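# Pack sealed cups upright into the black crate

## Task

Move every sealed cup from the steel table into the black crate so that each one stands on the crate floor with its lid facing up, without knocking over any cup that was already standing in the crate.

## Robot and tools

Robot: two arms. left_arm sits on the +y side and carries a left hand; right_arm carries a right hand. The left hand mirrors the right. Calibrated base positions in the scene frame: left_arm (-0.012, +0.325, 0) m, quat_wxyz (+1.000, 0, 0, -0.008); right_arm (-0.014, -0.276, 0) m, quat_wxyz (+1.000, 0, 0, -0.023). A two-camera stand is fixed behind the arms.

Frames. Scene frame: origin at table-top height, halfway between the nominal bases; +z up, +x out over the table, +y toward left_arm. Image left and right do not match arm names. Fixed cameras and the table use the scene frame. Every reported hand pose, velocity, target and wrist-camera pose uses that arm's own base frame. Motion offsets use the axes of the arm's current Hand target. Hand point axes (right hand): +z runs along straight fingers toward the tips, +y points out of the palm face, +x runs across the palm away from the thumb. On the left hand +x points toward the thumb. The palm face is at y = -0.062. Straight fingertips end about 0.139 m beyond the knuckles, which are at z = -0.017. A rigid mast by the wrist on the palm side (x +0.05 to +0.10, z -0.16 to -0.11, up to y +0.06; x sign flips on the left hand) can strike objects.

execute_actions(actions, cameras). actions is a list of actions. Each action is a list of 1 to 15 rows, and each row is one 1/30 s control step. If an action has fewer than 15 rows, its last row repeats for the remaining steps, so each action lasts 0.5 s. A row always has 48 numbers in [-1, 1], covering both arms. Positions 1-6 are left_arm dx, dy, dz, rx, ry, rz. Positions 7-22 are the left hand's 16 motor goals. Position 23 is its current_limit and 24 is its speed. Positions 25-48 repeat the same layout for right_arm and the right hand.

The six arm numbers are an offset, not a pose. They are measured from the Hand target at the moment the action starts, in that target's own axes. Scale: 1.0 means 0.6 m of translation or 180 degrees of rotation. rx, ry, rz together form one rotation vector. Every row in an action is relative to the same starting target, not to the row before it. Sending the same offset in the next action moves the arm that amount again, and zeros hold the arm still.

Hand numbers are absolute goals. Each maps linearly between that hinge's two stops. Motor order: index_mcp, index_abd, index_pip, index_dip, middle_mcp, middle_abd, middle_pip, middle_dip, ring_mcp, ring_abd, ring_pip, ring_dip, thumb_cmc, thumb_axl, thumb_mcp, thumb_ipl. Values that give a straight hinge: _mcp +0.75, _abd 0.00, _pip +0.58, _dip +0.70, thumb_cmc +0.71, thumb_axl +0.68, thumb_mcp +0.23, thumb_ipl +0.17. Moving finger joints toward -1 curls them toward the palm. Moving thumb_cmc toward -1 brings the thumb around in front of the palm.

current_limit maps -1..+1 to 0..550 mA, with a floor of 11 mA. Speed gives a rate of (speed+1)/2 × 8.5 rad/s. Start values are +0.4 and -0.6, and the last values sent stay in force. A zero in a hand slot is a real goal. To leave a hand unchanged, send back its hand_goal, hand_current_limit and hand_speed.

cameras: a list of names, ["all"], [] or null. Images come back automatically only when actions is empty. Camera names: cam_high, cam_low, cam_left_wrist, cam_right_wrist, each 896x504. Naming an unknown camera invalidates the whole call.

zoom_image(camera, region): region is [x0, y0, x1, y1] in pixels of that camera's most recent full image, at most 504 by 504. It works only on cameras in the latest image set.

finished_scene(scene): pass the scene number (1-3). This ends the scene permanently, so call it only once every cup stands upright in the crate and stays there without the robot. Tool calls placed after it run in the next scene.

Results. Each arm reports end_effector_position (m) and end_effector_quat_wxyz in its base frame. Readings can be off by a few cm. Hand target is the last commanded pose after the 40-degree orientation clip, and the next offsets count from it. Joint velocities may read "within noise". Joint torques include the arm's own weight and use the joint order; numbers 3 and 4 wrap at ±28 N m. Step readings list positions at some control steps.

For each motor the result gives hand_goal, hand_measured, hand_current_ma (positive means pushing toward -1) and hand_state: moving, goal, blocked or overload.

Motion behaviour. The hand often stops short of its target, and right_arm's elbow sags under load. Waiting does not close the gap; send the missing distance as another offset. Very small moves may not start at all. To release a push, command the target back past the hand point. When the wrist is near the waist axis, a short move can swing the whole arm.

Gripping. A finger presses only while its goal lies inside the object, and presses harder the deeper the goal. A current of 495 mA or more kept up for 5 s (net) shuts that motor down for 10 s. If an arm stops, hand commands sent during the stop are lost.

Heat. Holding loads, stretching the arm out, or pushing toward an unreachable pose heats the motors. A MOTOR HOT line appears at 85 °C. At 100 °C the arm drops and is dead for 30-60 s. The robot keeps holding its last command between calls, so heating continues then too.

Avoid: dropping cups or letting them fall from any height; letting anything leave the table or setting it down off the table; slamming or hard pushes against fixed or heavy things; any contact between the two arms or hands, including gripping the other hand's fingers; toppling cups already in the crate. Objects may occasionally be nudged by outside pushes.

Cameras. Calibration is given in OpenCV form (K, D, T_world_to_cam). Fixed cameras may be a little off, by up to about 2.3 degrees and 9 mm. Wrist-camera poses come from joint readings and may lag while the arm moves.

Each tool is called after "Request:" as name(argument=value, ...), one argument or row to a line, values as JSON.

## Session

Request:
execute_actions(
  actions=[],
)

Scene clock: 0.00 s.
left_arm: end_effector_position=(+0.7659, +0.0252, +0.3546) hand_goal=(+0.754, +0.000, +0.576, +0.696, +0.754, +0.000, +0.576, +0.696, +0.754, +0.000, +0.576, +0.696, +0.714, +0.678, +0.226, +0.168) hand_measured=(+0.754, +0.000, +0.576, +0.696, +0.754, +0.000, +0.576, +0.696, +0.754, +0.000, +0.576, +0.696, +0.714, +0.678, +0.226, +0.168) hand_current_ma=(+0, +0, +0, +0, +0, +0, +0, +0, +0, +0, +0, +0, +0, +0, +0, +0) hand_state=(goal, goal, goal, goal, goal, goal, goal, goal, goal, goal, goal, goal, goal, goal, goal, goal) hand_current_limit=0.40 hand_speed=-0.60 end_effector_quat_wxyz=(-0.149, +0.650, +0.496, +0.557) | right_arm: end_effector_position=(+0.4269, -0.0019, +0.2321) hand_goal=(+0.754, +0.000, +0.576, +0.696, +0.754, +0.000, +0.576, +0.696, +0.754, +0.000, +0.576, +0.696, +0.714, +0.678, +0.226, +0.168) hand_measured=(+0.754, +0.000, +0.576, +0.696, +0.754, +0.000, +0.576, +0.696, +0.754, +0.000, +0.576, +0.696, +0.714, +0.678, +0.226, +0.168) hand_current_ma=(+0, +0, +0, +0, +0, +0, +0, +0, +0, +0, +0, +0, +0, +0, +0, +0) hand_state=(goal, goal, goal, goal, goal, goal, goal, goal, goal, goal, goal, goal, goal, goal, goal, goal) hand_current_limit=0.40 hand_speed=-0.60 end_effector_quat_wxyz=(-0.140, +0.971, +0.073, +0.181)
Joint positions: left_arm=[-0.125 1.789 1.577 -0.399 -0.946 0.663] | right_arm=[0.079 1.25 1.183 -1.127 -0.274 1.553]
Joint velocities: within noise
Joint torques (N m): no reading
Heat: left arm: hottest waist 37 °C; right arm: hottest shoulder 33 °C.
Hand target: left_arm +0.7681, +0.0250, +0.3813; -0.135, +0.637, +0.501, +0.570 | right_arm +0.4347, -0.0013, +0.2455; -0.140, +0.968, +0.075, +0.197

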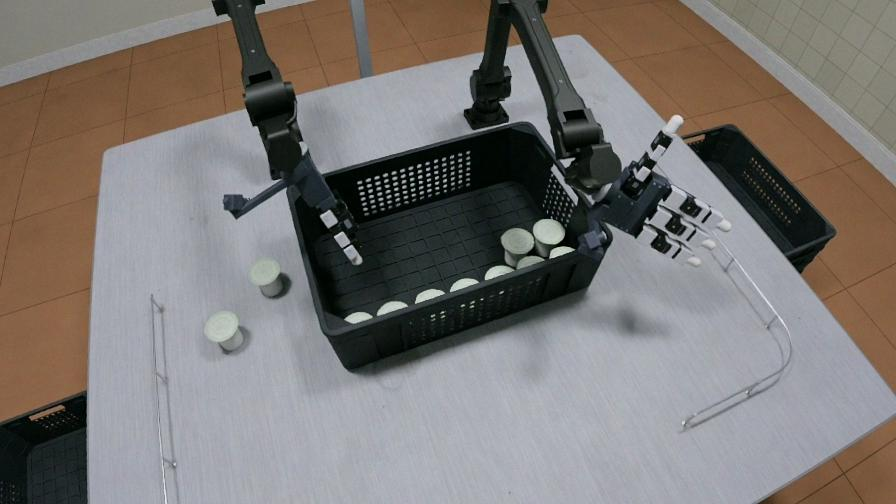

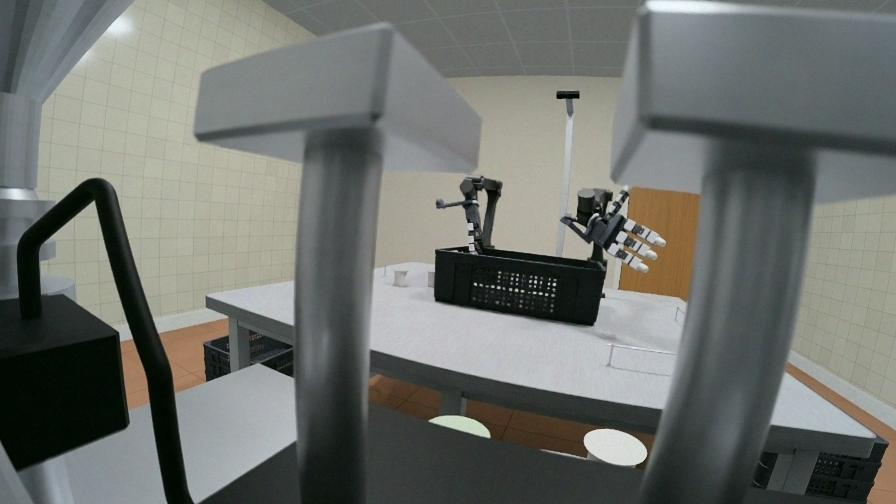

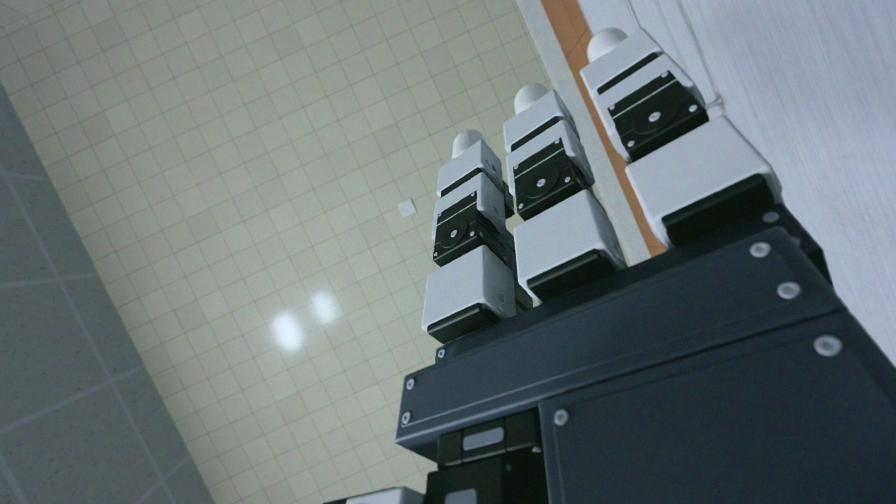

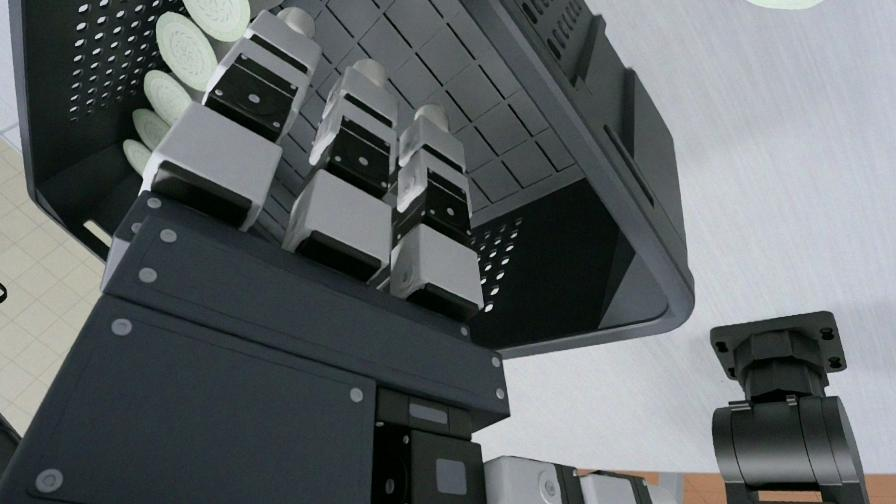

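Request:
zoom_image(
  camera="cam_high",
  region=[180, 110, 620, 380],
)

Request:
zoom_image(
  camera="cam_high",
  region=[190, 240, 320, 370],
)

Scaled by 1.145 from the camera's 896x504 image, which has a finer 1280x720 frame.

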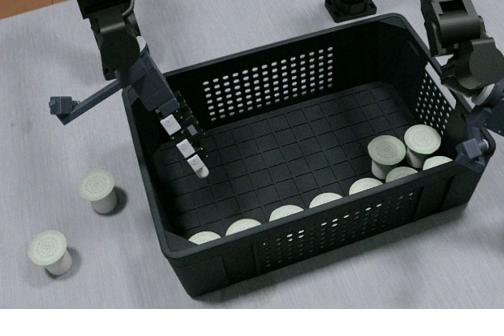

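Scaled by 3.877 from the camera's 896x504 image, which has a finer 1280x720 frame.

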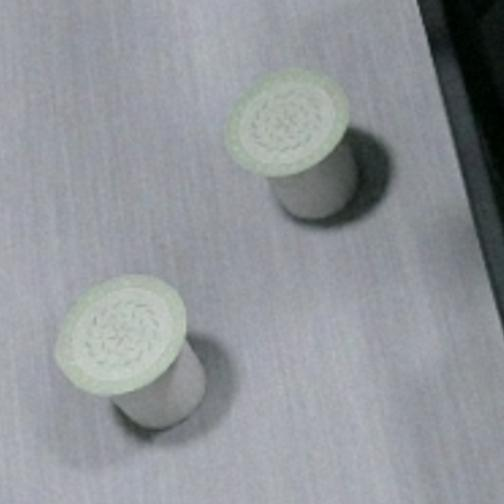

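Request:
execute_actions(
  actions=[
    [[0,0,0,0,0,0,0.754,0,0.576,0.696,0.754,0,0.576,0.696,0.754,0,0.576,0.696,0.714,0.678,0.226,0.168,0.4,-0.6,0.0469,-0.0282,-0.1033,0,0,0,0.754,0,0.576,0.696,0.754,0,0.576,0.696,0.754,0,0.576,0.696,0.714,0.678,0.226,0.168,0.4,-0.6]],
    [[0,0,0,0,0,0,0.754,0,0.576,0.696,0.754,0,0.576,0.696,0.754,0,0.576,0.696,0.714,0.678,0.226,0.168,0.4,-0.6,0.0469,-0.0282,-0.1033,0,0,0.08,0.754,0,0.576,0.696,0.754,0,0.576,0.696,0.754,0,0.576,0.696,0.714,0.678,0.226,0.168,0.4,-0.6]],
  ],
  cameras=["cam_high","cam_right_wrist"],
)

Scene clock: 203.47 s.
left_arm: end_effector_position=(+0.7659, +0.0252, +0.3546) hand_goal=(+0.754, +0.000, +0.576, +0.696, +0.754, +0.000, +0.576, +0.696, +0.754, +0.000, +0.576, +0.696, +0.714, +0.678, +0.226, +0.168) hand_measured=(+0.754, +0.000, +0.576, +0.696, +0.754, +0.000, +0.576, +0.696, +0.754, +0.000, +0.576, +0.696, +0.714, +0.678, +0.226, +0.168) hand_current_ma=(+1, -1, +1, +0, +1, -1, +1, +0, +1, -1, +1, +0, +2, -1, +0, -1) hand_state=(goal, goal, goal, goal, goal, goal, goal, goal, goal, goal, goal, goal, goal, goal, goal, goal) hand_current_limit=0.40 hand_speed=-0.60 end_effector_quat_wxyz=(-0.149, +0.650, +0.496, +0.557) | right_arm: end_effector_position=(+0.4294, +0.0021, +0.3701) hand_goal=(+0.754, +0.000, +0.576, +0.696, +0.754, +0.000, +0.576, +0.696, +0.754, +0.000, +0.576, +0.696, +0.714, +0.678, +0.226, +0.168) hand_measured=(+0.752, +0.000, +0.576, +0.696, +0.752, +0.000, +0.576, +0.696, +0.752, +0.000, +0.576, +0.696, +0.712, +0.678, +0.222, +0.168) hand_current_ma=(-1, +0, +0, +0, -1, +0, +0, +0, +0, +0, +0, +0, +0, +0, -2, +0) hand_state=(goal, goal, goal, goal, goal, goal, goal, goal, goal, goal, goal, goal, goal, goal, goal, goal) hand_current_limit=0.40 hand_speed=-0.60 end_effector_quat_wxyz=(-0.161, +0.973, -0.036, +0.164)
Joint positions: left_arm=[-0.125 1.789 1.577 -0.399 -0.946 0.663] | right_arm=[0.07 1.347 1.65 -1.499 -0.281 1.77]
Joint torques (N m): left_arm=[2.2 -15.27 12.49 1.89 -0.72 0.11] | right_arm=[0.91 -10.34 13.96 0.88 -0.15 0.23]
Heat: left arm: hottest elbow 47 °C; right arm: hottest elbow 38 °C.
Hand target: left_arm +0.7681, +0.0250, +0.3813; -0.135, +0.637, +0.501, +0.570 | right_arm +0.4346, -0.0013, +0.3859; -0.163, +0.969, -0.047, +0.178
Off the commanded pose: left_arm 0.027 m, 3 deg | right_arm 0.017 m, 2 deg.
Step readings (end_effector_position of left_arm | right_arm):
0: (+0.7659, +0.0252, +0.3546) | (+0.4269, -0.0019, +0.2321)
1: (+0.7659, +0.0252, +0.3546) | (+0.4267, -0.0019, +0.2321)
2: (+0.7659, +0.0252, +0.3546) | (+0.4251, -0.0021, +0.2335)
4: (+0.7659, +0.0252, +0.3546) | (+0.4196, -0.0025, +0.2420)
8: (+0.7659, +0.0252, +0.3546) | (+0.4240, -0.0022, +0.2750)
15: (+0.7659, +0.0252, +0.3546) | (+0.4272, -0.0019, +0.2974)
16: (+0.7659, +0.0252, +0.3546) | (+0.4263, -0.0020, +0.2977)
17: (+0.7659, +0.0252, +0.3546) | (+0.4239, -0.0019, +0.2998)
19: (+0.7659, +0.0252, +0.3546) | (+0.4213, -0.0008, +0.3131)
23: (+0.7659, +0.0252, +0.3546) | (+0.4295, +0.0016, +0.3573)
30: (+0.7659, +0.0252, +0.3546) | (+0.4252, +0.0010, +0.3863)
camera_calibration:
cam_right_wrist: T_world_to_cam=[[-0.747889, -0.543956, -0.380492, 0.487832], [-0.607942, 0.331066, 0.721666, -0.0562765], [-0.266586, 0.771043, -0.578294, 0.455102], [0, 0, 0, 1]] pos_world=[0.451956, -0.066913, 0.489412]
Images, in order (width x height): cam_high 896x504, cam_right_wrist 896x504.

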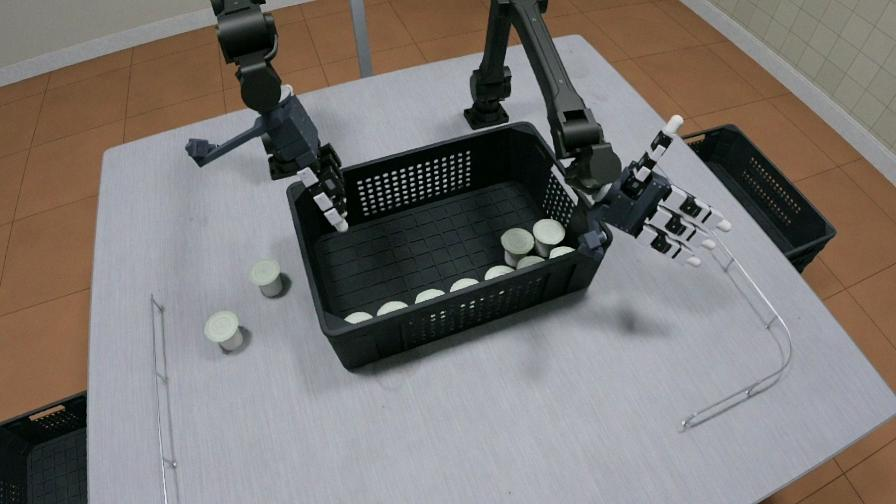

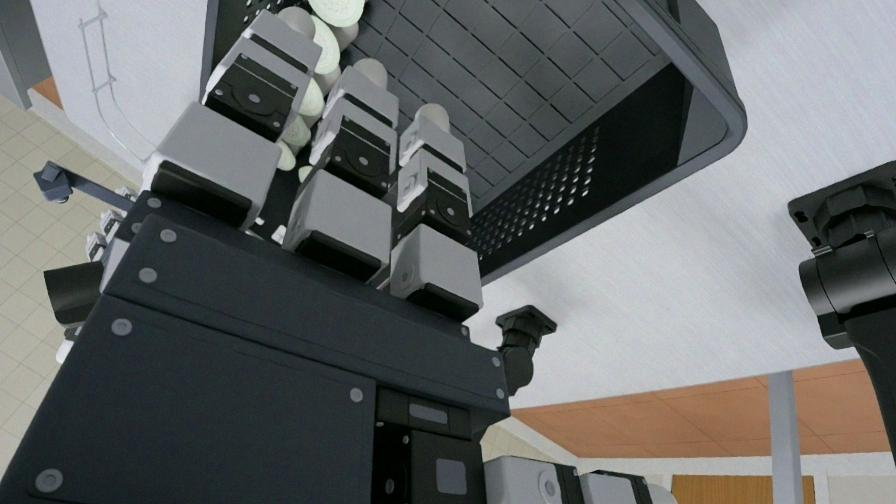

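Request:
execute_actions(
  actions=[
    [[0,0,0,0,0,0,0.754,0,0.576,0.696,0.754,0,0.576,0.696,0.754,0,0.576,0.696,0.714,0.678,0.226,0.168,0.4,-0.6,0.044,0.114,-0.027,0,0,0,0.89,0,-0.226,-0.391,0.89,0,-0.226,-0.391,0.753,0,-0.95,-0.95,-0.714,0.678,0.09,-0.211,0.2,-0.6]],
    [[0,0,0,0,0,0,0.754,0,0.576,0.696,0.754,0,0.576,0.696,0.754,0,0.576,0.696,0.714,0.678,0.226,0.168,0.4,-0.6,0.044,0.114,-0.027,0,0,0,0.89,0,-0.226,-0.391,0.89,0,-0.226,-0.391,0.753,0,-0.95,-0.95,-0.714,0.678,0.09,-0.211,0.2,-0.6]],
    [[0,0,0,0,0,0,0.754,0,0.576,0.696,0.754,0,0.576,0.696,0.754,0,0.576,0.696,0.714,0.678,0.226,0.168,0.4,-0.6,0.044,0.114,-0.027,0,0,0,0.89,0,-0.226,-0.391,0.89,0,-0.226,-0.391,0.753,0,-0.95,-0.95,-0.714,0.678,0.09,-0.211,0.2,-0.6]],
    [[0,0,0,0,0,0,0.754,0,0.576,0.696,0.754,0,0.576,0.696,0.754,0,0.576,0.696,0.714,0.678,0.226,0.168,0.4,-0.6,0,0,0,0.057,-0.0135,0.078,0.89,0,-0.226,-0.391,0.89,0,-0.226,-0.391,0.753,0,-0.95,-0.95,-0.714,0.678,0.09,-0.211,0.2,-0.6]],
    [[0,0,0,0,0,0,0.754,0,0.576,0.696,0.754,0,0.576,0.696,0.754,0,0.576,0.696,0.714,0.678,0.226,0.168,0.4,-0.6,0,0,0,0.057,-0.0135,0.078,0.89,0,-0.226,-0.391,0.89,0,-0.226,-0.391,0.753,0,-0.95,-0.95,-0.714,0.678,0.09,-0.211,0.2,-0.6]],
  ],
  cameras=["cam_high","cam_right_wrist"],
)

Scene clock: 289.97 s.
left_arm: end_effector_position=(+0.7659, +0.0252, +0.3546) hand_goal=(+0.754, +0.000, +0.576, +0.696, +0.754, +0.000, +0.576, +0.696, +0.754, +0.000, +0.576, +0.696, +0.714, +0.678, +0.226, +0.168) hand_measured=(+0.754, +0.000, +0.576, +0.696, +0.754, +0.000, +0.576, +0.696, +0.754, +0.000, +0.576, +0.696, +0.714, +0.678, +0.226, +0.168) hand_current_ma=(+1, -1, +1, +0, +1, -1, +1, +0, +1, -1, +1, +0, +2, -1, +0, -1) hand_state=(goal, goal, goal, goal, goal, goal, goal, goal, goal, goal, goal, goal, goal, goal, goal, goal) hand_current_limit=0.40 hand_speed=-0.60 end_effector_quat_wxyz=(-0.149, +0.650, +0.496, +0.557) | right_arm: end_effector_position=(+0.4777, -0.2166, +0.3753) hand_goal=(+0.890, +0.000, -0.226, -0.390, +0.890, +0.000, -0.226, -0.390, +0.754, +0.000, -0.950, -0.950, -0.714, +0.678, +0.090, -0.210) hand_measured=(+0.884, +0.000, -0.224, -0.386, +0.884, +0.000, -0.224, -0.386, +0.752, +0.000, -0.904, -0.788, -0.708, +0.678, +0.088, -0.208) hand_current_ma=(-3, +0, +1, +1, -3, +0, +1, +1, -1, +0, +69, +330, +3, +0, -1, +0) hand_state=(goal, goal, goal, goal, goal, goal, goal, goal, goal, goal, blocked, blocked, goal, goal, goal, goal) hand_current_limit=0.20 hand_speed=-0.60 end_effector_quat_wxyz=(-0.344, +0.881, -0.267, +0.187)
Joint positions: left_arm=[-0.125 1.789 1.577 -0.399 -0.946 0.663] | right_arm=[-0.546 1.688 2.041 -1.677 -0.775 1.714]
Joint torques (N m): left_arm=[2.61 -14.92 12.53 1.87 -0.73 0.1] | right_arm=[1.49 -14.86 13.78 0.72 -0.76 0.17]
Heat: left arm: hottest elbow 47 °C; right arm: hottest elbow 38 °C.
Hand target: left_arm +0.7681, +0.0250, +0.3813; -0.135, +0.637, +0.501, +0.570 | right_arm +0.4842, -0.2211, +0.3863; -0.372, +0.891, -0.241, +0.098
Off the commanded pose: left_arm 0.027 m, 3 deg | right_arm 0.014 m, 11 deg.
joint sent to its limit (right arm) — joint 4 (wrist pitch), lower limit. The joint targets are off in orientation, not in position.
Step readings (end_effector_position of left_arm | right_arm):
0: (+0.7659, +0.0252, +0.3546) | (+0.4294, +0.0021, +0.3701)
1: (+0.7659, +0.0252, +0.3546) | (+0.4293, +0.0018, +0.3700)
2: (+0.7659, +0.0252, +0.3546) | (+0.4288, +0.0007, +0.3698)
4: (+0.7659, +0.0252, +0.3546) | (+0.4286, -0.0113, +0.3702)
8: (+0.7659, +0.0252, +0.3546) | (+0.4312, -0.0561, +0.3734)
15: (+0.7659, +0.0252, +0.3546) | (+0.4381, -0.0771, +0.3713)
16: (+0.7659, +0.0252, +0.3546) | (+0.4388, -0.0770, +0.3708)
17: (+0.7659, +0.0252, +0.3546) | (+0.4397, -0.0784, +0.3707)
19: (+0.7659, +0.0252, +0.3546) | (+0.4438, -0.0856, +0.3727)
23: (+0.7659, +0.0252, +0.3546) | (+0.4497, -0.1250, +0.3753)
30: (+0.7659, +0.0252, +0.3546) | (+0.4546, -0.1497, +0.3694)
31: (+0.7659, +0.0252, +0.3546) | (+0.4553, -0.1496, +0.3692)
32: (+0.7659, +0.0252, +0.3546) | (+0.4563, -0.1512, +0.3700)
34: (+0.7659, +0.0252, +0.3546) | (+0.4622, -0.1581, +0.3744)
38: (+0.7659, +0.0252, +0.3546) | (+0.4686, -0.1955, +0.3792)
45: (+0.7659, +0.0252, +0.3546) | (+0.4706, -0.2229, +0.3693)
46: (+0.7659, +0.0252, +0.3546) | (+0.4717, -0.2217, +0.3686)
47: (+0.7659, +0.0252, +0.3546) | (+0.4741, -0.2173, +0.3685)
49: (+0.7659, +0.0252, +0.3546) | (+0.4794, -0.2112, +0.3713)
53: (+0.7659, +0.0252, +0.3546) | (+0.4834, -0.2081, +0.3784)
60: (+0.7659, +0.0252, +0.3546) | (+0.4775, -0.2157, +0.3793)
61: (+0.7659, +0.0252, +0.3546) | (+0.4774, -0.2155, +0.3787)
62: (+0.7659, +0.0252, +0.3546) | (+0.4785, -0.2125, +0.3790)
64: (+0.7659, +0.0252, +0.3546) | (+0.4827, -0.2071, +0.3810)
68: (+0.7659, +0.0252, +0.3546) | (+0.4837, -0.2098, +0.3815)
75: (+0.7659, +0.0252, +0.3546) | (+0.4784, -0.2187, +0.3748)
camera_calibration:
cam_right_wrist: T_world_to_cam=[[-0.853813, 0.0113272, -0.520456, 0.630301], [-0.509271, 0.189076, 0.839579, -0.0804675], [0.107916, 0.981897, -0.155667, 0.34785], [0, 0, 0, 1]] pos_world=[0.459641, -0.333478, 0.449752]
Images, in order (width x height): cam_high 896x504, cam_right_wrist 896x504.

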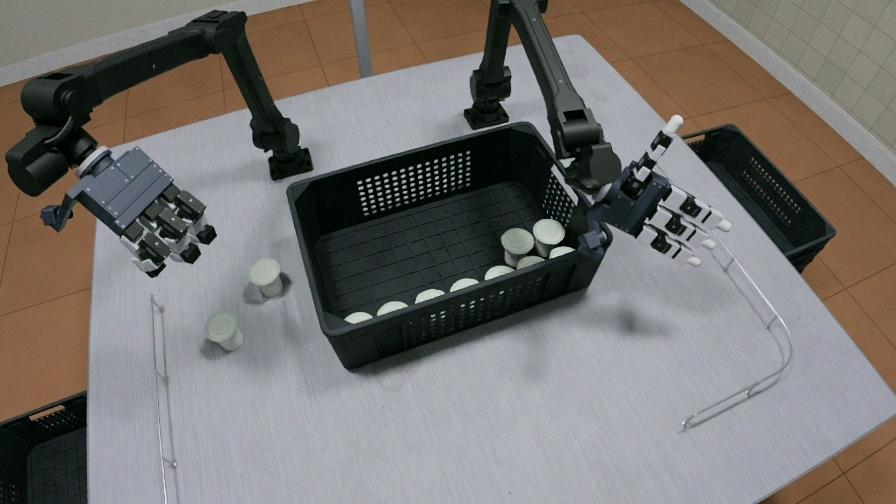

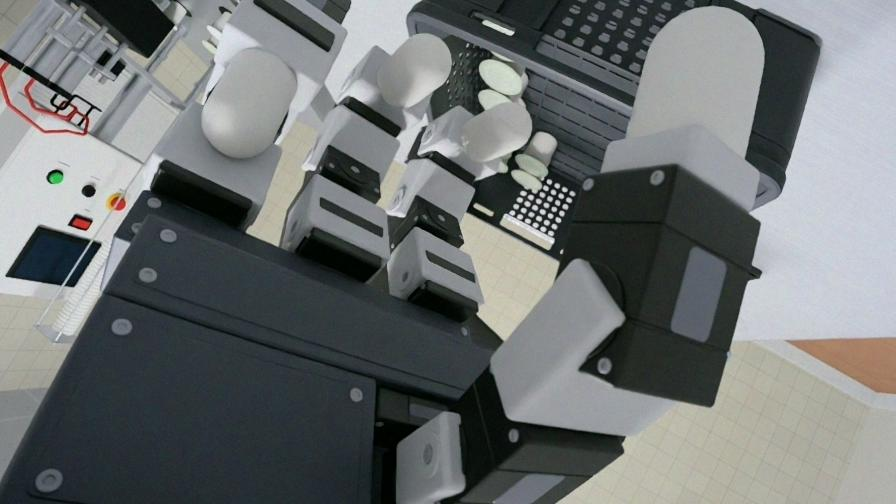

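Request:
execute_actions(
  actions=[
    [[0,0,0,0,0,0,0.754,0,0.576,0.696,0.754,0,0.576,0.696,0.754,0,0.576,0.696,0.714,0.678,0.226,0.168,0.4,-0.6,0.0088,0.085,0.094,0,0,0,0.89,0,-0.226,-0.391,0.89,0,-0.226,-0.391,0.753,0,-0.86,-0.75,-0.714,0.678,0.09,-0.211,0.2,-0.6]],
    [[0,0,0,0,0,0,0.754,0,0.576,0.696,0.754,0,0.576,0.696,0.754,0,0.576,0.696,0.714,0.678,0.226,0.168,0.4,-0.6,0.0077,0.0743,0.0824,0,0,0,0.89,0,-0.226,-0.391,0.89,0,-0.226,-0.391,0.753,0,-0.86,-0.75,-0.714,0.678,0.09,-0.211,0.2,-0.6]],
    [[0,0,0,0,0,0,0.754,0,0.576,0.696,0.754,0,0.576,0.696,0.754,0,0.576,0.696,0.714,0.678,0.226,0.168,0.4,-0.6,0.0055,0.0531,0.0589,0,0,0,0.89,0,-0.226,-0.391,0.89,0,-0.226,-0.391,0.753,0,-0.86,-0.75,-0.714,0.678,0.09,-0.211,0.2,-0.6]],
  ],
  cameras=["cam_high","cam_right_wrist"],
)

Scene clock: 304.00 s.
left_arm: end_effector_position=(+0.7659, +0.0252, +0.3546) hand_goal=(+0.754, +0.000, +0.576, +0.696, +0.754, +0.000, +0.576, +0.696, +0.754, +0.000, +0.576, +0.696, +0.714, +0.678, +0.226, +0.168) hand_measured=(+0.754, +0.000, +0.576, +0.696, +0.754, +0.000, +0.576, +0.696, +0.754, +0.000, +0.576, +0.696, +0.714, +0.678, +0.226, +0.168) hand_current_ma=(+1, -1, +1, +0, +1, -1, +1, +0, +1, -1, +1, +0, +2, -1, +0, -1) hand_state=(goal, goal, goal, goal, goal, goal, goal, goal, goal, goal, goal, goal, goal, goal, goal, goal) hand_current_limit=0.40 hand_speed=-0.60 end_effector_quat_wxyz=(-0.149, +0.650, +0.496, +0.557) | right_arm: end_effector_position=(+0.4930, -0.2202, +0.1976) hand_goal=(+0.890, +0.000, -0.226, -0.390, +0.890, +0.000, -0.226, -0.390, +0.754, +0.000, -0.860, -0.750, -0.714, +0.678, +0.090, -0.210) hand_measured=(+0.884, +0.000, -0.224, -0.386, +0.884, +0.000, -0.224, -0.386, +0.752, +0.000, -0.860, -0.752, -0.712, +0.678, +0.088, -0.208) hand_current_ma=(-3, +0, +1, +1, -3, +0, +1, +1, -1, +0, +0, +0, +1, +0, -1, +0) hand_state=(goal, goal, goal, goal, goal, goal, goal, goal, goal, goal, goal, goal, goal, goal, goal, goal) hand_current_limit=0.20 hand_speed=-0.60 end_effector_quat_wxyz=(-0.372, +0.889, -0.251, +0.094)
Joint positions: left_arm=[-0.125 1.789 1.577 -0.399 -0.946 0.663] | right_arm=[-0.536 1.824 1.755 -1.517 -0.788 1.579]
Joint torques (N m): left_arm=[2.43 -14.92 12.52 1.89 -0.7 0.08] | right_arm=[2.37 -17.55 10.18 0.72 -0.65 0]
Heat: left arm: hottest elbow 47 °C; right arm: hottest elbow 40 °C.
Hand target: left_arm +0.7681, +0.0250, +0.3813; -0.135, +0.637, +0.501, +0.570 | right_arm +0.5000, -0.2182, +0.1963; -0.372, +0.891, -0.241, +0.098
Off the commanded pose: left_arm 0.027 m, 3 deg | right_arm 0.007 m, 1 deg.
Step readings (end_effector_position of left_arm | right_arm):
0: (+0.7659, +0.0252, +0.3546) | (+0.4777, -0.2165, +0.3753)
1: (+0.7659, +0.0252, +0.3546) | (+0.4777, -0.2165, +0.3753)
2: (+0.7659, +0.0252, +0.3546) | (+0.4781, -0.2163, +0.3746)
4: (+0.7659, +0.0252, +0.3546) | (+0.4782, -0.2152, +0.3693)
8: (+0.7659, +0.0252, +0.3546) | (+0.4780, -0.2154, +0.3437)
15: (+0.7659, +0.0252, +0.3546) | (+0.4862, -0.2209, +0.3060)
16: (+0.7659, +0.0252, +0.3546) | (+0.4865, -0.2212, +0.3039)
17: (+0.7659, +0.0252, +0.3546) | (+0.4865, -0.2211, +0.3010)
19: (+0.7659, +0.0252, +0.3546) | (+0.4853, -0.2203, +0.2918)
23: (+0.7659, +0.0252, +0.3546) | (+0.4827, -0.2183, +0.2656)
30: (+0.7659, +0.0252, +0.3546) | (+0.4877, -0.2203, +0.2437)
31: (+0.7659, +0.0252, +0.3546) | (+0.4879, -0.2205, +0.2431)
32: (+0.7659, +0.0252, +0.3546) | (+0.4892, -0.2209, +0.2407)
34: (+0.7659, +0.0252, +0.3546) | (+0.4919, -0.2221, +0.2317)
38: (+0.7659, +0.0252, +0.3546) | (+0.4894, -0.2197, +0.2072)
45: (+0.7659, +0.0252, +0.3546) | (+0.4924, -0.2198, +0.1977)
camera_calibration:
cam_right_wrist: T_world_to_cam=[[-0.917263, -0.0433483, -0.395917, 0.545546], [-0.398021, 0.0636971, 0.915162, -0.0202258], [-0.014452, 0.997027, -0.0756805, 0.36983], [0, 0, 0, 1]] pos_world=[0.497704, -0.343794, 0.26249]
Images, in order (width x height): cam_high 896x504, cam_right_wrist 896x504.

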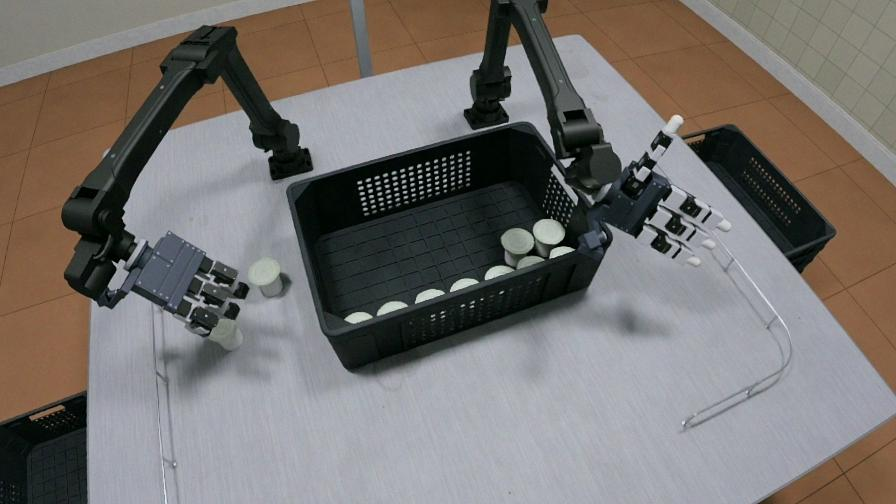

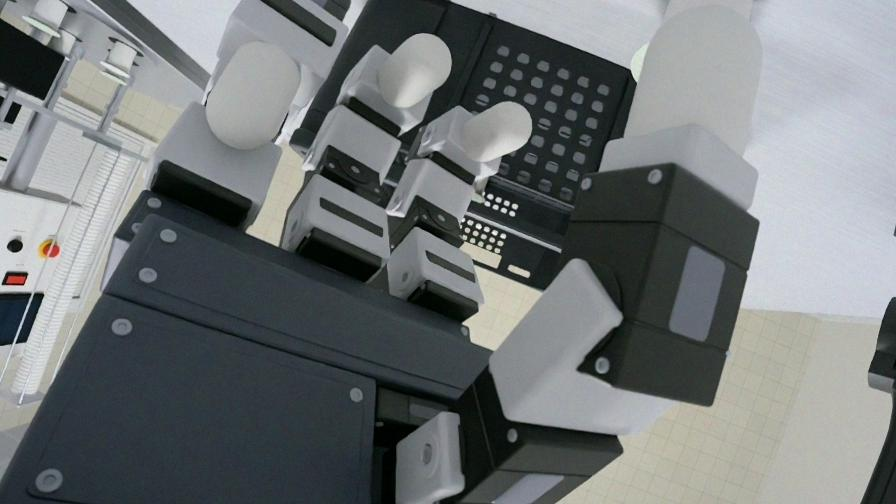

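Request:
execute_actions(
  actions=[
    [[0,0,0,0,0,0,0.754,0,0.576,0.696,0.754,0,0.576,0.696,0.754,0,0.576,0.696,0.714,0.678,0.226,0.168,0.4,-0.6,0.0142,0.0828,0.0845,0,0,0,0.959,0,-0.226,-0.391,0.959,0,-0.226,-0.391,0.753,0,-0.86,-0.75,-0.714,0.678,0.09,-0.211,0.2,-0.6]],
  ],
  cameras=["cam_high","cam_right_wrist"],
)

Request:
zoom_image(
  camera="cam_high",
  region=[100, 230, 320, 370],
)

Scene clock: 344.93 s.
left_arm: end_effector_position=(+0.7659, +0.0252, +0.3546) hand_goal=(+0.754, +0.000, +0.576, +0.696, +0.754, +0.000, +0.576, +0.696, +0.754, +0.000, +0.576, +0.696, +0.714, +0.678, +0.226, +0.168) hand_measured=(+0.754, +0.000, +0.576, +0.696, +0.754, +0.000, +0.576, +0.696, +0.754, +0.000, +0.576, +0.696, +0.714, +0.678, +0.226, +0.168) hand_current_ma=(+1, -1, +1, +0, +1, -1, +1, +0, +1, -1, +1, +0, +2, -1, +0, -1) hand_state=(goal, goal, goal, goal, goal, goal, goal, goal, goal, goal, goal, goal, goal, goal, goal, goal) hand_current_limit=0.40 hand_speed=-0.60 end_effector_quat_wxyz=(-0.149, +0.650, +0.496, +0.557) | right_arm: end_effector_position=(+0.4995, -0.2232, +0.1237) hand_goal=(+0.960, +0.000, -0.226, -0.390, +0.960, +0.000, -0.226, -0.390, +0.754, +0.000, -0.860, -0.750, -0.714, +0.678, +0.090, -0.210) hand_measured=(+0.946, +0.000, -0.224, -0.386, +0.946, +0.000, -0.224, -0.386, +0.752, +0.000, -0.860, -0.752, -0.712, +0.678, +0.088, -0.208) hand_current_ma=(-12, +0, +1, +1, -10, +0, +1, +1, -1, +0, +0, +0, +1, +0, -1, +0) hand_state=(goal, goal, goal, goal, goal, goal, goal, goal, goal, goal, goal, goal, goal, goal, goal, goal) hand_current_limit=0.20 hand_speed=-0.60 end_effector_quat_wxyz=(-0.373, +0.888, -0.251, +0.091)
Joint positions: left_arm=[-0.125 1.789 1.577 -0.399 -0.946 0.663] | right_arm=[-0.536 1.878 1.637 -1.35 -0.789 1.577]
Joint torques (N m): left_arm=[2.14 -15.09 12.52 1.88 -0.73 0.09] | right_arm=[2.67 -18.43 10.09 0.7 -0.58 0.04]
Heat: left arm: hottest elbow 48 °C; right arm: hottest elbow 38 °C.
Hand target: left_arm +0.7681, +0.0250, +0.3813; -0.135, +0.637, +0.501, +0.570 | right_arm +0.5076, -0.2215, +0.1254; -0.371, +0.891, -0.241, +0.098
Off the commanded pose: left_arm 0.027 m, 3 deg | right_arm 0.008 m, 1 deg.
Step readings (end_effector_position of left_arm | right_arm):
0: (+0.7659, +0.0252, +0.3546) | (+0.4930, -0.2202, +0.1976)
1: (+0.7659, +0.0252, +0.3546) | (+0.4932, -0.2203, +0.1972)
2: (+0.7659, +0.0252, +0.3546) | (+0.4945, -0.2210, +0.1939)
4: (+0.7659, +0.0252, +0.3546) | (+0.4980, -0.2229, +0.1828)
8: (+0.7659, +0.0252, +0.3546) | (+0.4956, -0.2212, +0.1497)
15: (+0.7659, +0.0252, +0.3546) | (+0.4987, -0.2230, +0.1238)
camera_calibration:
cam_right_wrist: T_world_to_cam=[[-0.918442, -0.0435, -0.393157, 0.522302], [-0.395214, 0.0595697, 0.916656, 0.0476951], [-0.0164543, 0.997276, -0.0719031, 0.367979], [0, 0, 0, 1]] pos_world=[0.504609, -0.347098, 0.188086]
Images, in order (width x height): cam_high 896x504, cam_right_wrist 896x504.

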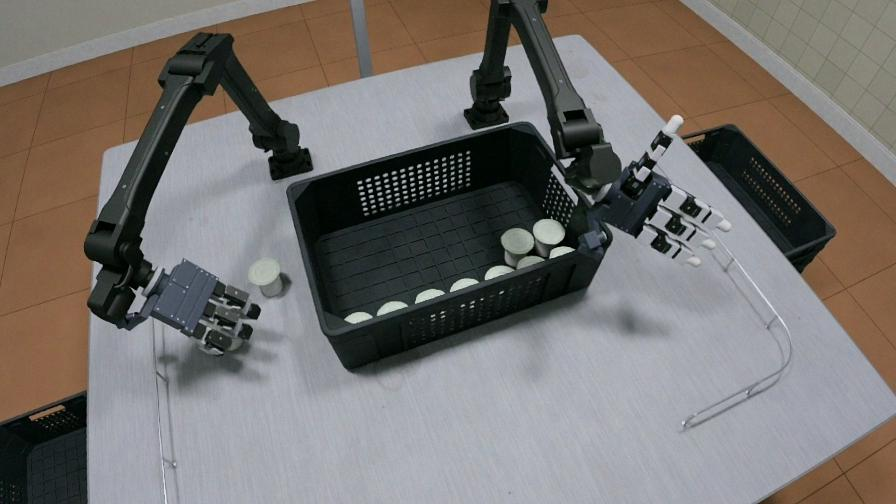

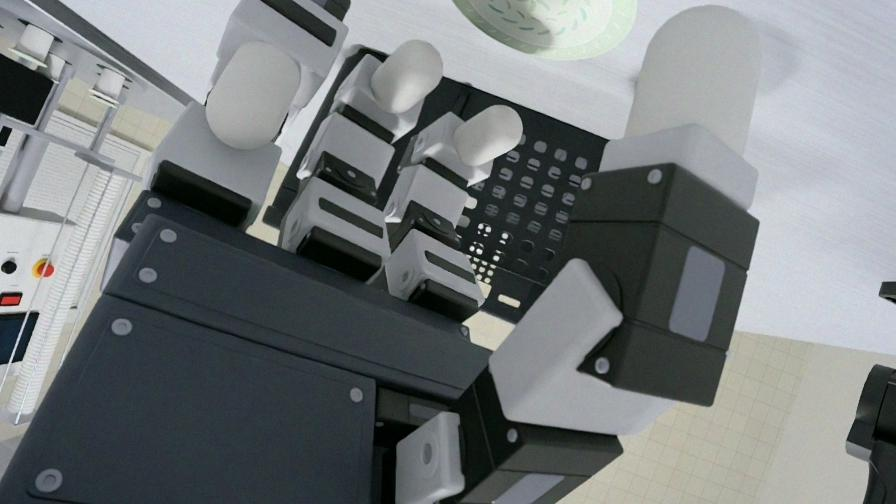

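Scaled by 2.291 from the camera's 896x504 image, which has a finer 1280x720 frame.

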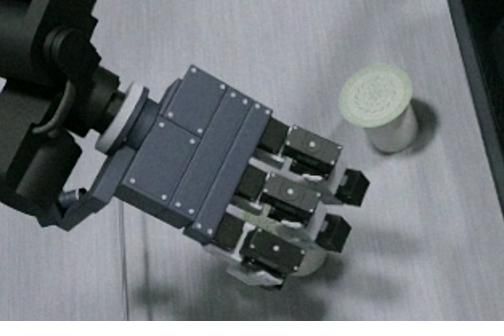

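Request:
execute_actions(
  actions=[
    [[0,0,0,0,0,0,0.754,0,0.576,0.696,0.754,0,0.576,0.696,0.754,0,0.576,0.696,0.714,0.678,0.226,0.168,0.4,-0.6,-0.0115,0.0315,0.0393,0,0,0,0.959,0,-0.226,-0.391,0.959,0,-0.226,-0.391,0.753,0,-0.86,-0.75,-0.714,0.678,0.09,-0.211,0.2,-0.6]],
  ],
  cameras=["cam_right_wrist"],
)

Scene clock: 358.73 s.
left_arm: end_effector_position=(+0.7659, +0.0252, +0.3546) hand_goal=(+0.754, +0.000, +0.576, +0.696, +0.754, +0.000, +0.576, +0.696, +0.754, +0.000, +0.576, +0.696, +0.714, +0.678, +0.226, +0.168) hand_measured=(+0.754, +0.000, +0.576, +0.696, +0.754, +0.000, +0.576, +0.696, +0.754, +0.000, +0.576, +0.696, +0.714, +0.678, +0.226, +0.168) hand_current_ma=(+1, -1, +1, +0, +1, -1, +1, +0, +1, -1, +1, +0, +2, -1, +0, -1) hand_state=(goal, goal, goal, goal, goal, goal, goal, goal, goal, goal, goal, goal, goal, goal, goal, goal) hand_current_limit=0.40 hand_speed=-0.60 end_effector_quat_wxyz=(-0.149, +0.650, +0.496, +0.557) | right_arm: end_effector_position=(+0.4990, -0.2184, +0.0982) hand_goal=(+0.960, +0.000, -0.226, -0.390, +0.960, +0.000, -0.226, -0.390, +0.754, +0.000, -0.860, -0.750, -0.714, +0.678, +0.090, -0.210) hand_measured=(+0.946, +0.000, -0.224, -0.386, +0.950, +0.000, -0.230, -0.392, +0.752, +0.000, -0.860, -0.752, -0.712, +0.678, +0.088, -0.208) hand_current_ma=(-12, +0, +1, +1, -6, +0, -1, -1, -1, +0, +0, +0, +1, +0, -1, +0) hand_state=(goal, goal, goal, goal, goal, goal, goal, goal, goal, goal, goal, goal, goal, goal, goal, goal) hand_current_limit=0.20 hand_speed=-0.60 end_effector_quat_wxyz=(-0.372, +0.890, -0.244, +0.098)
Joint positions: left_arm=[-0.125 1.789 1.577 -0.399 -0.946 0.663] | right_arm=[-0.529 1.878 1.568 -1.264 -0.79 1.577]
Joint torques (N m): left_arm=[2.43 -15.03 12.55 1.92 -0.72 0.09] | right_arm=[2.37 -18.14 9.17 0.72 -0.54 0.11]
Heat: left arm: hottest elbow 48 °C; right arm: hottest elbow 37 °C.
Hand target: left_arm +0.7681, +0.0250, +0.3813; -0.135, +0.637, +0.501, +0.570 | right_arm +0.5032, -0.2151, +0.0954; -0.372, +0.891, -0.241, +0.098
Off the commanded pose: left_arm 0.027 m, 3 deg | right_arm 0.006 m, 0 deg.
Step readings (end_effector_position of left_arm | right_arm):
0: (+0.7659, +0.0252, +0.3546) | (+0.4995, -0.2232, +0.1237)
1: (+0.7659, +0.0252, +0.3546) | (+0.4996, -0.2233, +0.1235)
2: (+0.7659, +0.0252, +0.3546) | (+0.5003, -0.2238, +0.1220)
4: (+0.7659, +0.0252, +0.3546) | (+0.5018, -0.2242, +0.1159)
8: (+0.7659, +0.0252, +0.3546) | (+0.4965, -0.2191, +0.1010)
15: (+0.7659, +0.0252, +0.3546) | (+0.4985, -0.2181, +0.0982)
camera_calibration:
cam_right_wrist: T_world_to_cam=[[-0.911705, -0.0529847, -0.407414, 0.507998], [-0.410254, 0.0642146, 0.909708, 0.0797569], [-0.0220387, 0.996529, -0.080282, 0.364753], [0, 0, 0, 1]] pos_world=[0.503904, -0.341692, 0.163693]
Images, in order (width x height): cam_right_wrist 896x504.

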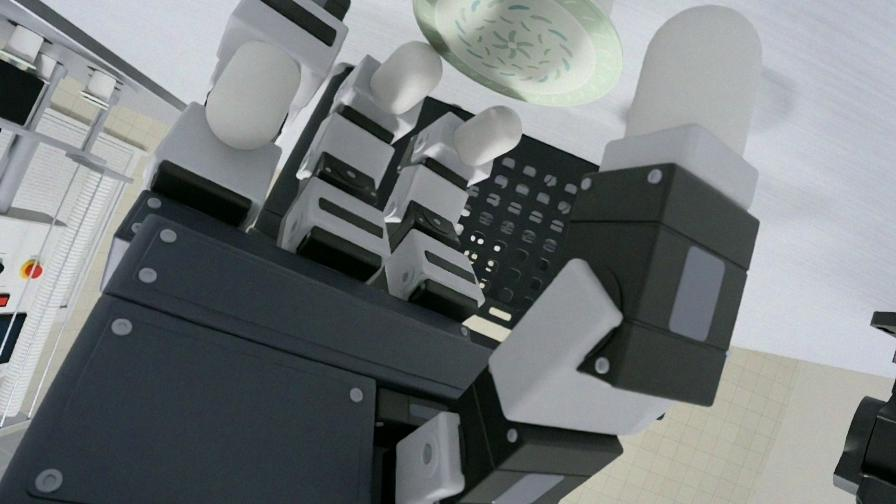

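Request:
execute_actions(
  actions=[
    [[0,0,0,0,0,0,0.754,0,0.576,0.696,0.754,0,0.576,0.696,0.754,0,0.576,0.696,0.714,0.678,0.226,0.168,0.4,-0.6,0.0115,-0.0048,0.0047,0,0,0,0.959,0,-0.226,-0.391,0.959,0,-0.226,-0.391,0.753,0,-0.86,-0.75,-0.714,0.678,0.09,-0.211,0.2,-0.6]],
    [[0,0,0,0,0,0,0.754,0,0.576,0.696,0.754,0,0.576,0.696,0.754,0,0.576,0.696,0.714,0.678,0.226,0.168,0.4,-0.6,0.0002,0.02,0.02,0,0,0,0.959,0,-0.226,-0.391,0.959,0,-0.226,-0.391,0.753,0,-0.86,-0.75,-0.714,0.678,0.09,-0.211,0.2,-0.6]],
  ],
  cameras=["cam_right_wrist"],
)

Scene clock: 376.13 s.
left_arm: end_effector_position=(+0.7659, +0.0252, +0.3546) hand_goal=(+0.754, +0.000, +0.576, +0.696, +0.754, +0.000, +0.576, +0.696, +0.754, +0.000, +0.576, +0.696, +0.714, +0.678, +0.226, +0.168) hand_measured=(+0.754, +0.000, +0.576, +0.696, +0.754, +0.000, +0.576, +0.696, +0.754, +0.000, +0.576, +0.696, +0.714, +0.678, +0.226, +0.168) hand_current_ma=(+1, -1, +1, +0, +1, -1, +1, +0, +1, -1, +1, +0, +2, -1, +0, -1) hand_state=(goal, goal, goal, goal, goal, goal, goal, goal, goal, goal, goal, goal, goal, goal, goal, goal) hand_current_limit=0.40 hand_speed=-0.60 end_effector_quat_wxyz=(-0.149, +0.650, +0.496, +0.557) | right_arm: end_effector_position=(+0.5084, -0.2195, +0.0894) hand_goal=(+0.960, +0.000, -0.226, -0.390, +0.960, +0.000, -0.226, -0.390, +0.754, +0.000, -0.860, -0.750, -0.714, +0.678, +0.090, -0.210) hand_measured=(+0.952, +0.000, -0.224, -0.388, +0.950, +0.000, -0.228, -0.392, +0.752, +0.000, -0.860, -0.752, -0.712, +0.678, +0.088, -0.208) hand_current_ma=(-5, +0, +1, +0, -6, +0, -1, -1, -1, +0, +0, +0, +1, +0, -1, +0) hand_state=(goal, goal, goal, goal, goal, goal, goal, goal, goal, goal, goal, goal, goal, goal, goal, goal) hand_current_limit=0.20 hand_speed=-0.60 end_effector_quat_wxyz=(-0.370, +0.892, -0.237, +0.107)
Joint positions: left_arm=[-0.125 1.789 1.577 -0.399 -0.946 0.663] | right_arm=[-0.522 1.893 1.568 -1.225 -0.79 1.577]
Joint torques (N m): left_arm=[2.32 -15.21 12.56 1.85 -0.73 0.07] | right_arm=[2.43 -17.26 9.07 0.81 -0.54 0.18]
Heat: left arm: hottest elbow 48 °C; right arm: hottest shoulder 38 °C.
Hand target: left_arm +0.7681, +0.0250, +0.3813; -0.135, +0.637, +0.501, +0.570 | right_arm +0.5112, -0.2151, +0.0784; -0.371, +0.891, -0.241, +0.098
Off the commanded pose: left_arm 0.027 m, 3 deg | right_arm 0.012 m, 1 deg.
Step readings (end_effector_position of left_arm | right_arm):
0: (+0.7659, +0.0252, +0.3546) | (+0.4990, -0.2184, +0.0982)
1: (+0.7659, +0.0252, +0.3546) | (+0.4990, -0.2184, +0.0982)
2: (+0.7659, +0.0252, +0.3546) | (+0.4991, -0.2182, +0.0982)
4: (+0.7659, +0.0252, +0.3546) | (+0.4995, -0.2173, +0.0982)
8: (+0.7659, +0.0252, +0.3546) | (+0.5000, -0.2161, +0.0982)
15: (+0.7659, +0.0252, +0.3546) | (+0.5005, -0.2150, +0.0982)
16: (+0.7659, +0.0252, +0.3546) | (+0.5006, -0.2150, +0.0982)
17: (+0.7659, +0.0252, +0.3546) | (+0.5012, -0.2154, +0.0979)
19: (+0.7659, +0.0252, +0.3546) | (+0.5039, -0.2170, +0.0968)
23: (+0.7659, +0.0252, +0.3546) | (+0.5073, -0.2189, +0.0929)
30: (+0.7659, +0.0252, +0.3546) | (+0.5083, -0.2194, +0.0896)
camera_calibration:
cam_right_wrist: T_world_to_cam=[[-0.903178, -0.0636758, -0.424517, 0.507806], [-0.428422, 0.0717158, 0.900728, 0.103481], [-0.02691, 0.99539, -0.0920523, 0.368696], [0, 0, 0, 1]] pos_world=[0.512894, -0.342083, 0.156304]
Images, in order (width x height): cam_right_wrist 896x504.

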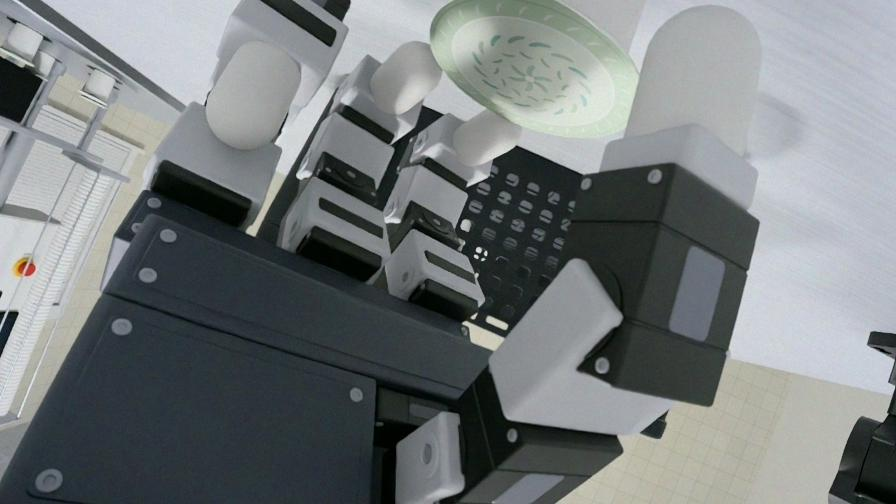

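Request:
zoom_image(
  camera="cam_right_wrist",
  region=[340, 0, 700, 200],
)

Request:
execute_actions(
  actions=[],
  cameras=["cam_high"],
)

Request:
zoom_image(
  camera="cam_high",
  region=[180, 250, 300, 370],
)

Scaled by 1.400 from the camera's 896x504 image, which has a finer 1280x720 frame.

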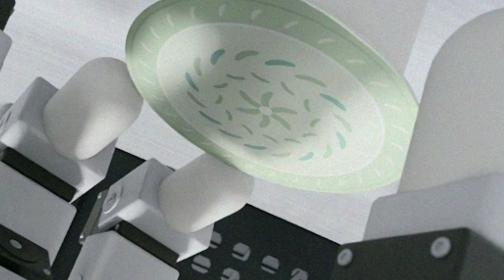

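Scene clock: 402.77 s.
left_arm: end_effector_position=(+0.7659, +0.0252, +0.3546) hand_goal=(+0.754, +0.000, +0.576, +0.696, +0.754, +0.000, +0.576, +0.696, +0.754, +0.000, +0.576, +0.696, +0.714, +0.678, +0.226, +0.168) hand_measured=(+0.754, +0.000, +0.576, +0.696, +0.754, +0.000, +0.576, +0.696, +0.754, +0.000, +0.576, +0.696, +0.714, +0.678, +0.226, +0.168) hand_current_ma=(+1, -1, +1, +0, +1, -1, +1, +0, +1, -1, +1, +0, +2, -1, +0, -1) hand_state=(goal, goal, goal, goal, goal, goal, goal, goal, goal, goal, goal, goal, goal, goal, goal, goal) hand_current_limit=0.40 hand_speed=-0.60 end_effector_quat_wxyz=(-0.149, +0.650, +0.496, +0.557) | right_arm: end_effector_position=(+0.5084, -0.2195, +0.0894) hand_goal=(+0.960, +0.000, -0.226, -0.390, +0.960, +0.000, -0.226, -0.390, +0.754, +0.000, -0.860, -0.750, -0.714, +0.678, +0.090, -0.210) hand_measured=(+0.952, +0.000, -0.224, -0.388, +0.950, +0.000, -0.228, -0.392, +0.752, +0.000, -0.860, -0.752, -0.712, +0.678, +0.088, -0.208) hand_current_ma=(-5, +0, +1, +0, -6, +0, -1, -1, -1, +0, +0, +0, +1, +0, -1, +0) hand_state=(goal, goal, goal, goal, goal, goal, goal, goal, goal, goal, goal, goal, goal, goal, goal, goal) hand_current_limit=0.20 hand_speed=-0.60 end_effector_quat_wxyz=(-0.370, +0.892, -0.237, +0.107)
Joint positions: left_arm=[-0.125 1.789 1.577 -0.399 -0.946 0.663] | right_arm=[-0.522 1.893 1.568 -1.225 -0.79 1.577]
Joint velocities: within noise
Joint torques (N m): left_arm=[2.08 -15.38 12.55 1.89 -0.74 0.09] | right_arm=[2.37 -17.14 9.09 0.79 -0.54 0.18]
Heat: left arm: hottest elbow 48 °C; right arm: hottest shoulder 36 °C.
Hand target: left_arm +0.7681, +0.0250, +0.3813; -0.135, +0.637, +0.501, +0.570 | right_arm +0.5112, -0.2151, +0.0784; -0.371, +0.891, -0.241, +0.098
Off the commanded pose: left_arm 0.027 m, 3 deg | right_arm 0.012 m, 1 deg.
Images, in order (width x height): cam_high 896x504.

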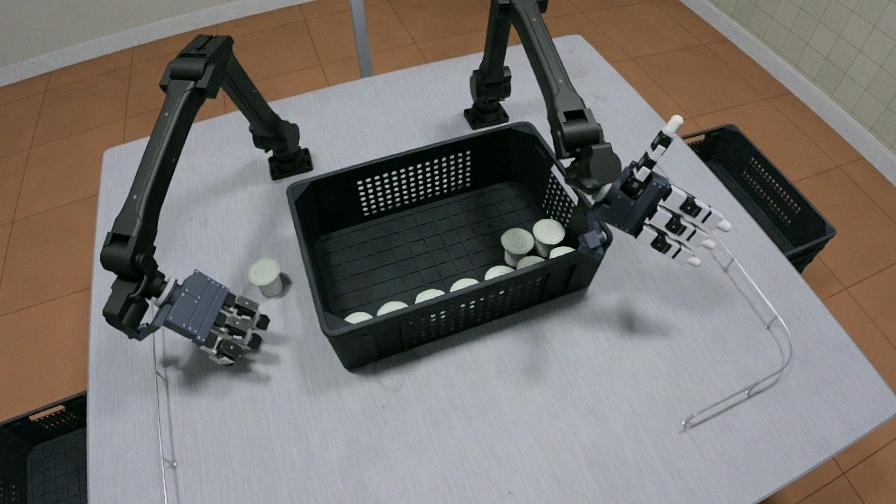

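Scaled by 4.200 from the camera's 896x504 image, which has a finer 1280x720 frame.

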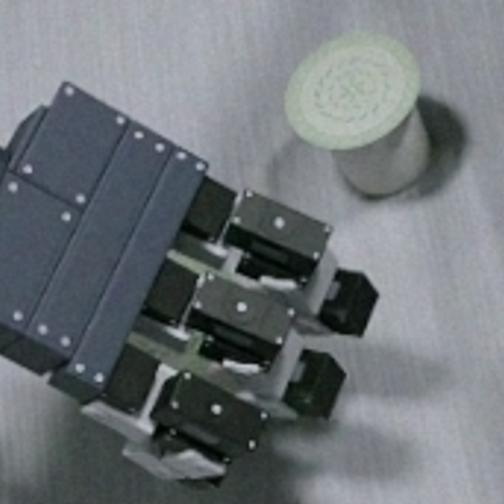

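Request:
execute_actions(
  actions=[
    [[0,0,0,0,0,0,0.754,0,0.576,0.696,0.754,0,0.576,0.696,0.754,0,0.576,0.696,0.714,0.678,0.226,0.168,0.4,-0.6,0.0007,0.0383,0.0275,0,0,0,0.959,0,-0.226,-0.391,0.959,0,-0.226,-0.391,0.753,0,-0.86,-0.75,-0.714,0.678,0.09,-0.211,0.2,-0.6]],
  ],
  cameras=["cam_right_wrist"],
)

Scene clock: 421.27 s.
left_arm: end_effector_position=(+0.7659, +0.0252, +0.3546) hand_goal=(+0.754, +0.000, +0.576, +0.696, +0.754, +0.000, +0.576, +0.696, +0.754, +0.000, +0.576, +0.696, +0.714, +0.678, +0.226, +0.168) hand_measured=(+0.754, +0.000, +0.576, +0.696, +0.754, +0.000, +0.576, +0.696, +0.754, +0.000, +0.576, +0.696, +0.714, +0.678, +0.226, +0.168) hand_current_ma=(+1, -1, +1, +0, +1, -1, +1, +0, +1, -1, +1, +0, +2, -1, +0, -1) hand_state=(goal, goal, goal, goal, goal, goal, goal, goal, goal, goal, goal, goal, goal, goal, goal, goal) hand_current_limit=0.40 hand_speed=-0.60 end_effector_quat_wxyz=(-0.149, +0.650, +0.496, +0.557) | right_arm: end_effector_position=(+0.5056, -0.2179, +0.0555) hand_goal=(+0.960, +0.000, -0.226, -0.390, +0.960, +0.000, -0.226, -0.390, +0.754, +0.000, -0.860, -0.750, -0.714, +0.678, +0.090, -0.210) hand_measured=(+0.952, +0.000, -0.224, -0.388, +0.950, +0.000, -0.228, -0.392, +0.752, +0.000, -0.860, -0.752, -0.712, +0.678, +0.088, -0.208) hand_current_ma=(-5, +0, +1, +0, -6, +0, -1, -1, -1, +0, +0, +0, +1, +0, -1, +0) hand_state=(goal, goal, goal, goal, goal, goal, goal, goal, goal, goal, goal, goal, goal, goal, goal, goal) hand_current_limit=0.20 hand_speed=-0.60 end_effector_quat_wxyz=(-0.372, +0.891, -0.241, +0.098)
Joint positions: left_arm=[-0.125 1.789 1.577 -0.399 -0.946 0.663] | right_arm=[-0.522 1.931 1.529 -1.17 -0.79 1.577]
Joint torques (N m): left_arm=[2.14 -15.09 12.56 1.92 -0.72 0.1] | right_arm=[1.85 -17.79 9.28 0.75 -0.56 0.1]
Heat: left arm: hottest elbow 48 °C; right arm: hottest shoulder 36 °C.
Hand target: left_arm +0.7681, +0.0250, +0.3813; -0.135, +0.637, +0.501, +0.570 | right_arm +0.5093, -0.2192, +0.0506; -0.371, +0.891, -0.241, +0.098
Off the commanded pose: left_arm 0.027 m, 3 deg | right_arm 0.006 m, 0 deg.
Step readings (end_effector_position of left_arm | right_arm):
0: (+0.7659, +0.0252, +0.3546) | (+0.5084, -0.2195, +0.0894)
1: (+0.7659, +0.0252, +0.3546) | (+0.5083, -0.2195, +0.0891)
2: (+0.7659, +0.0252, +0.3546) | (+0.5086, -0.2197, +0.0881)
4: (+0.7659, +0.0252, +0.3546) | (+0.5093, -0.2200, +0.0838)
8: (+0.7659, +0.0252, +0.3546) | (+0.5070, -0.2187, +0.0700)
15: (+0.7659, +0.0252, +0.3546) | (+0.5053, -0.2177, +0.0555)
camera_calibration:
cam_right_wrist: T_world_to_cam=[[-0.910748, -0.0593583, -0.408673, 0.49487], [-0.411975, 0.0622173, 0.909069, 0.121883], [-0.0285342, 0.996296, -0.0811184, 0.364333], [0, 0, 0, 1]] pos_world=[0.511311, -0.341192, 0.120994]
Images, in order (width x height): cam_right_wrist 896x504.

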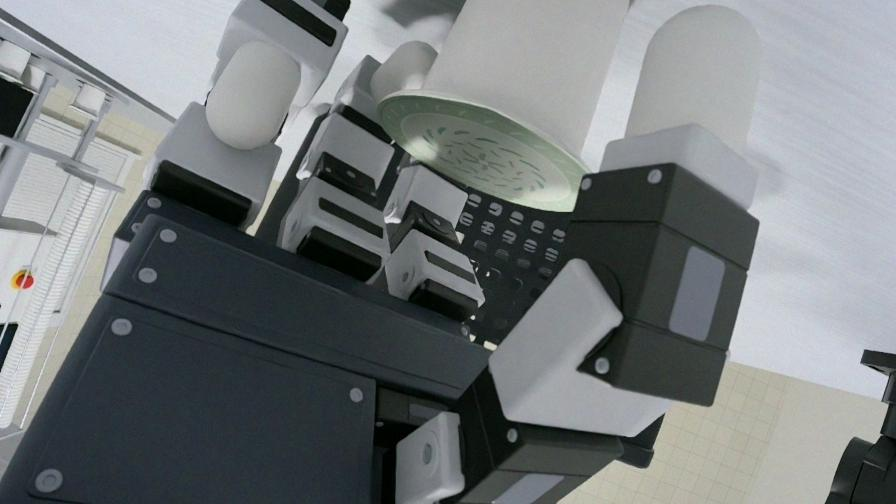

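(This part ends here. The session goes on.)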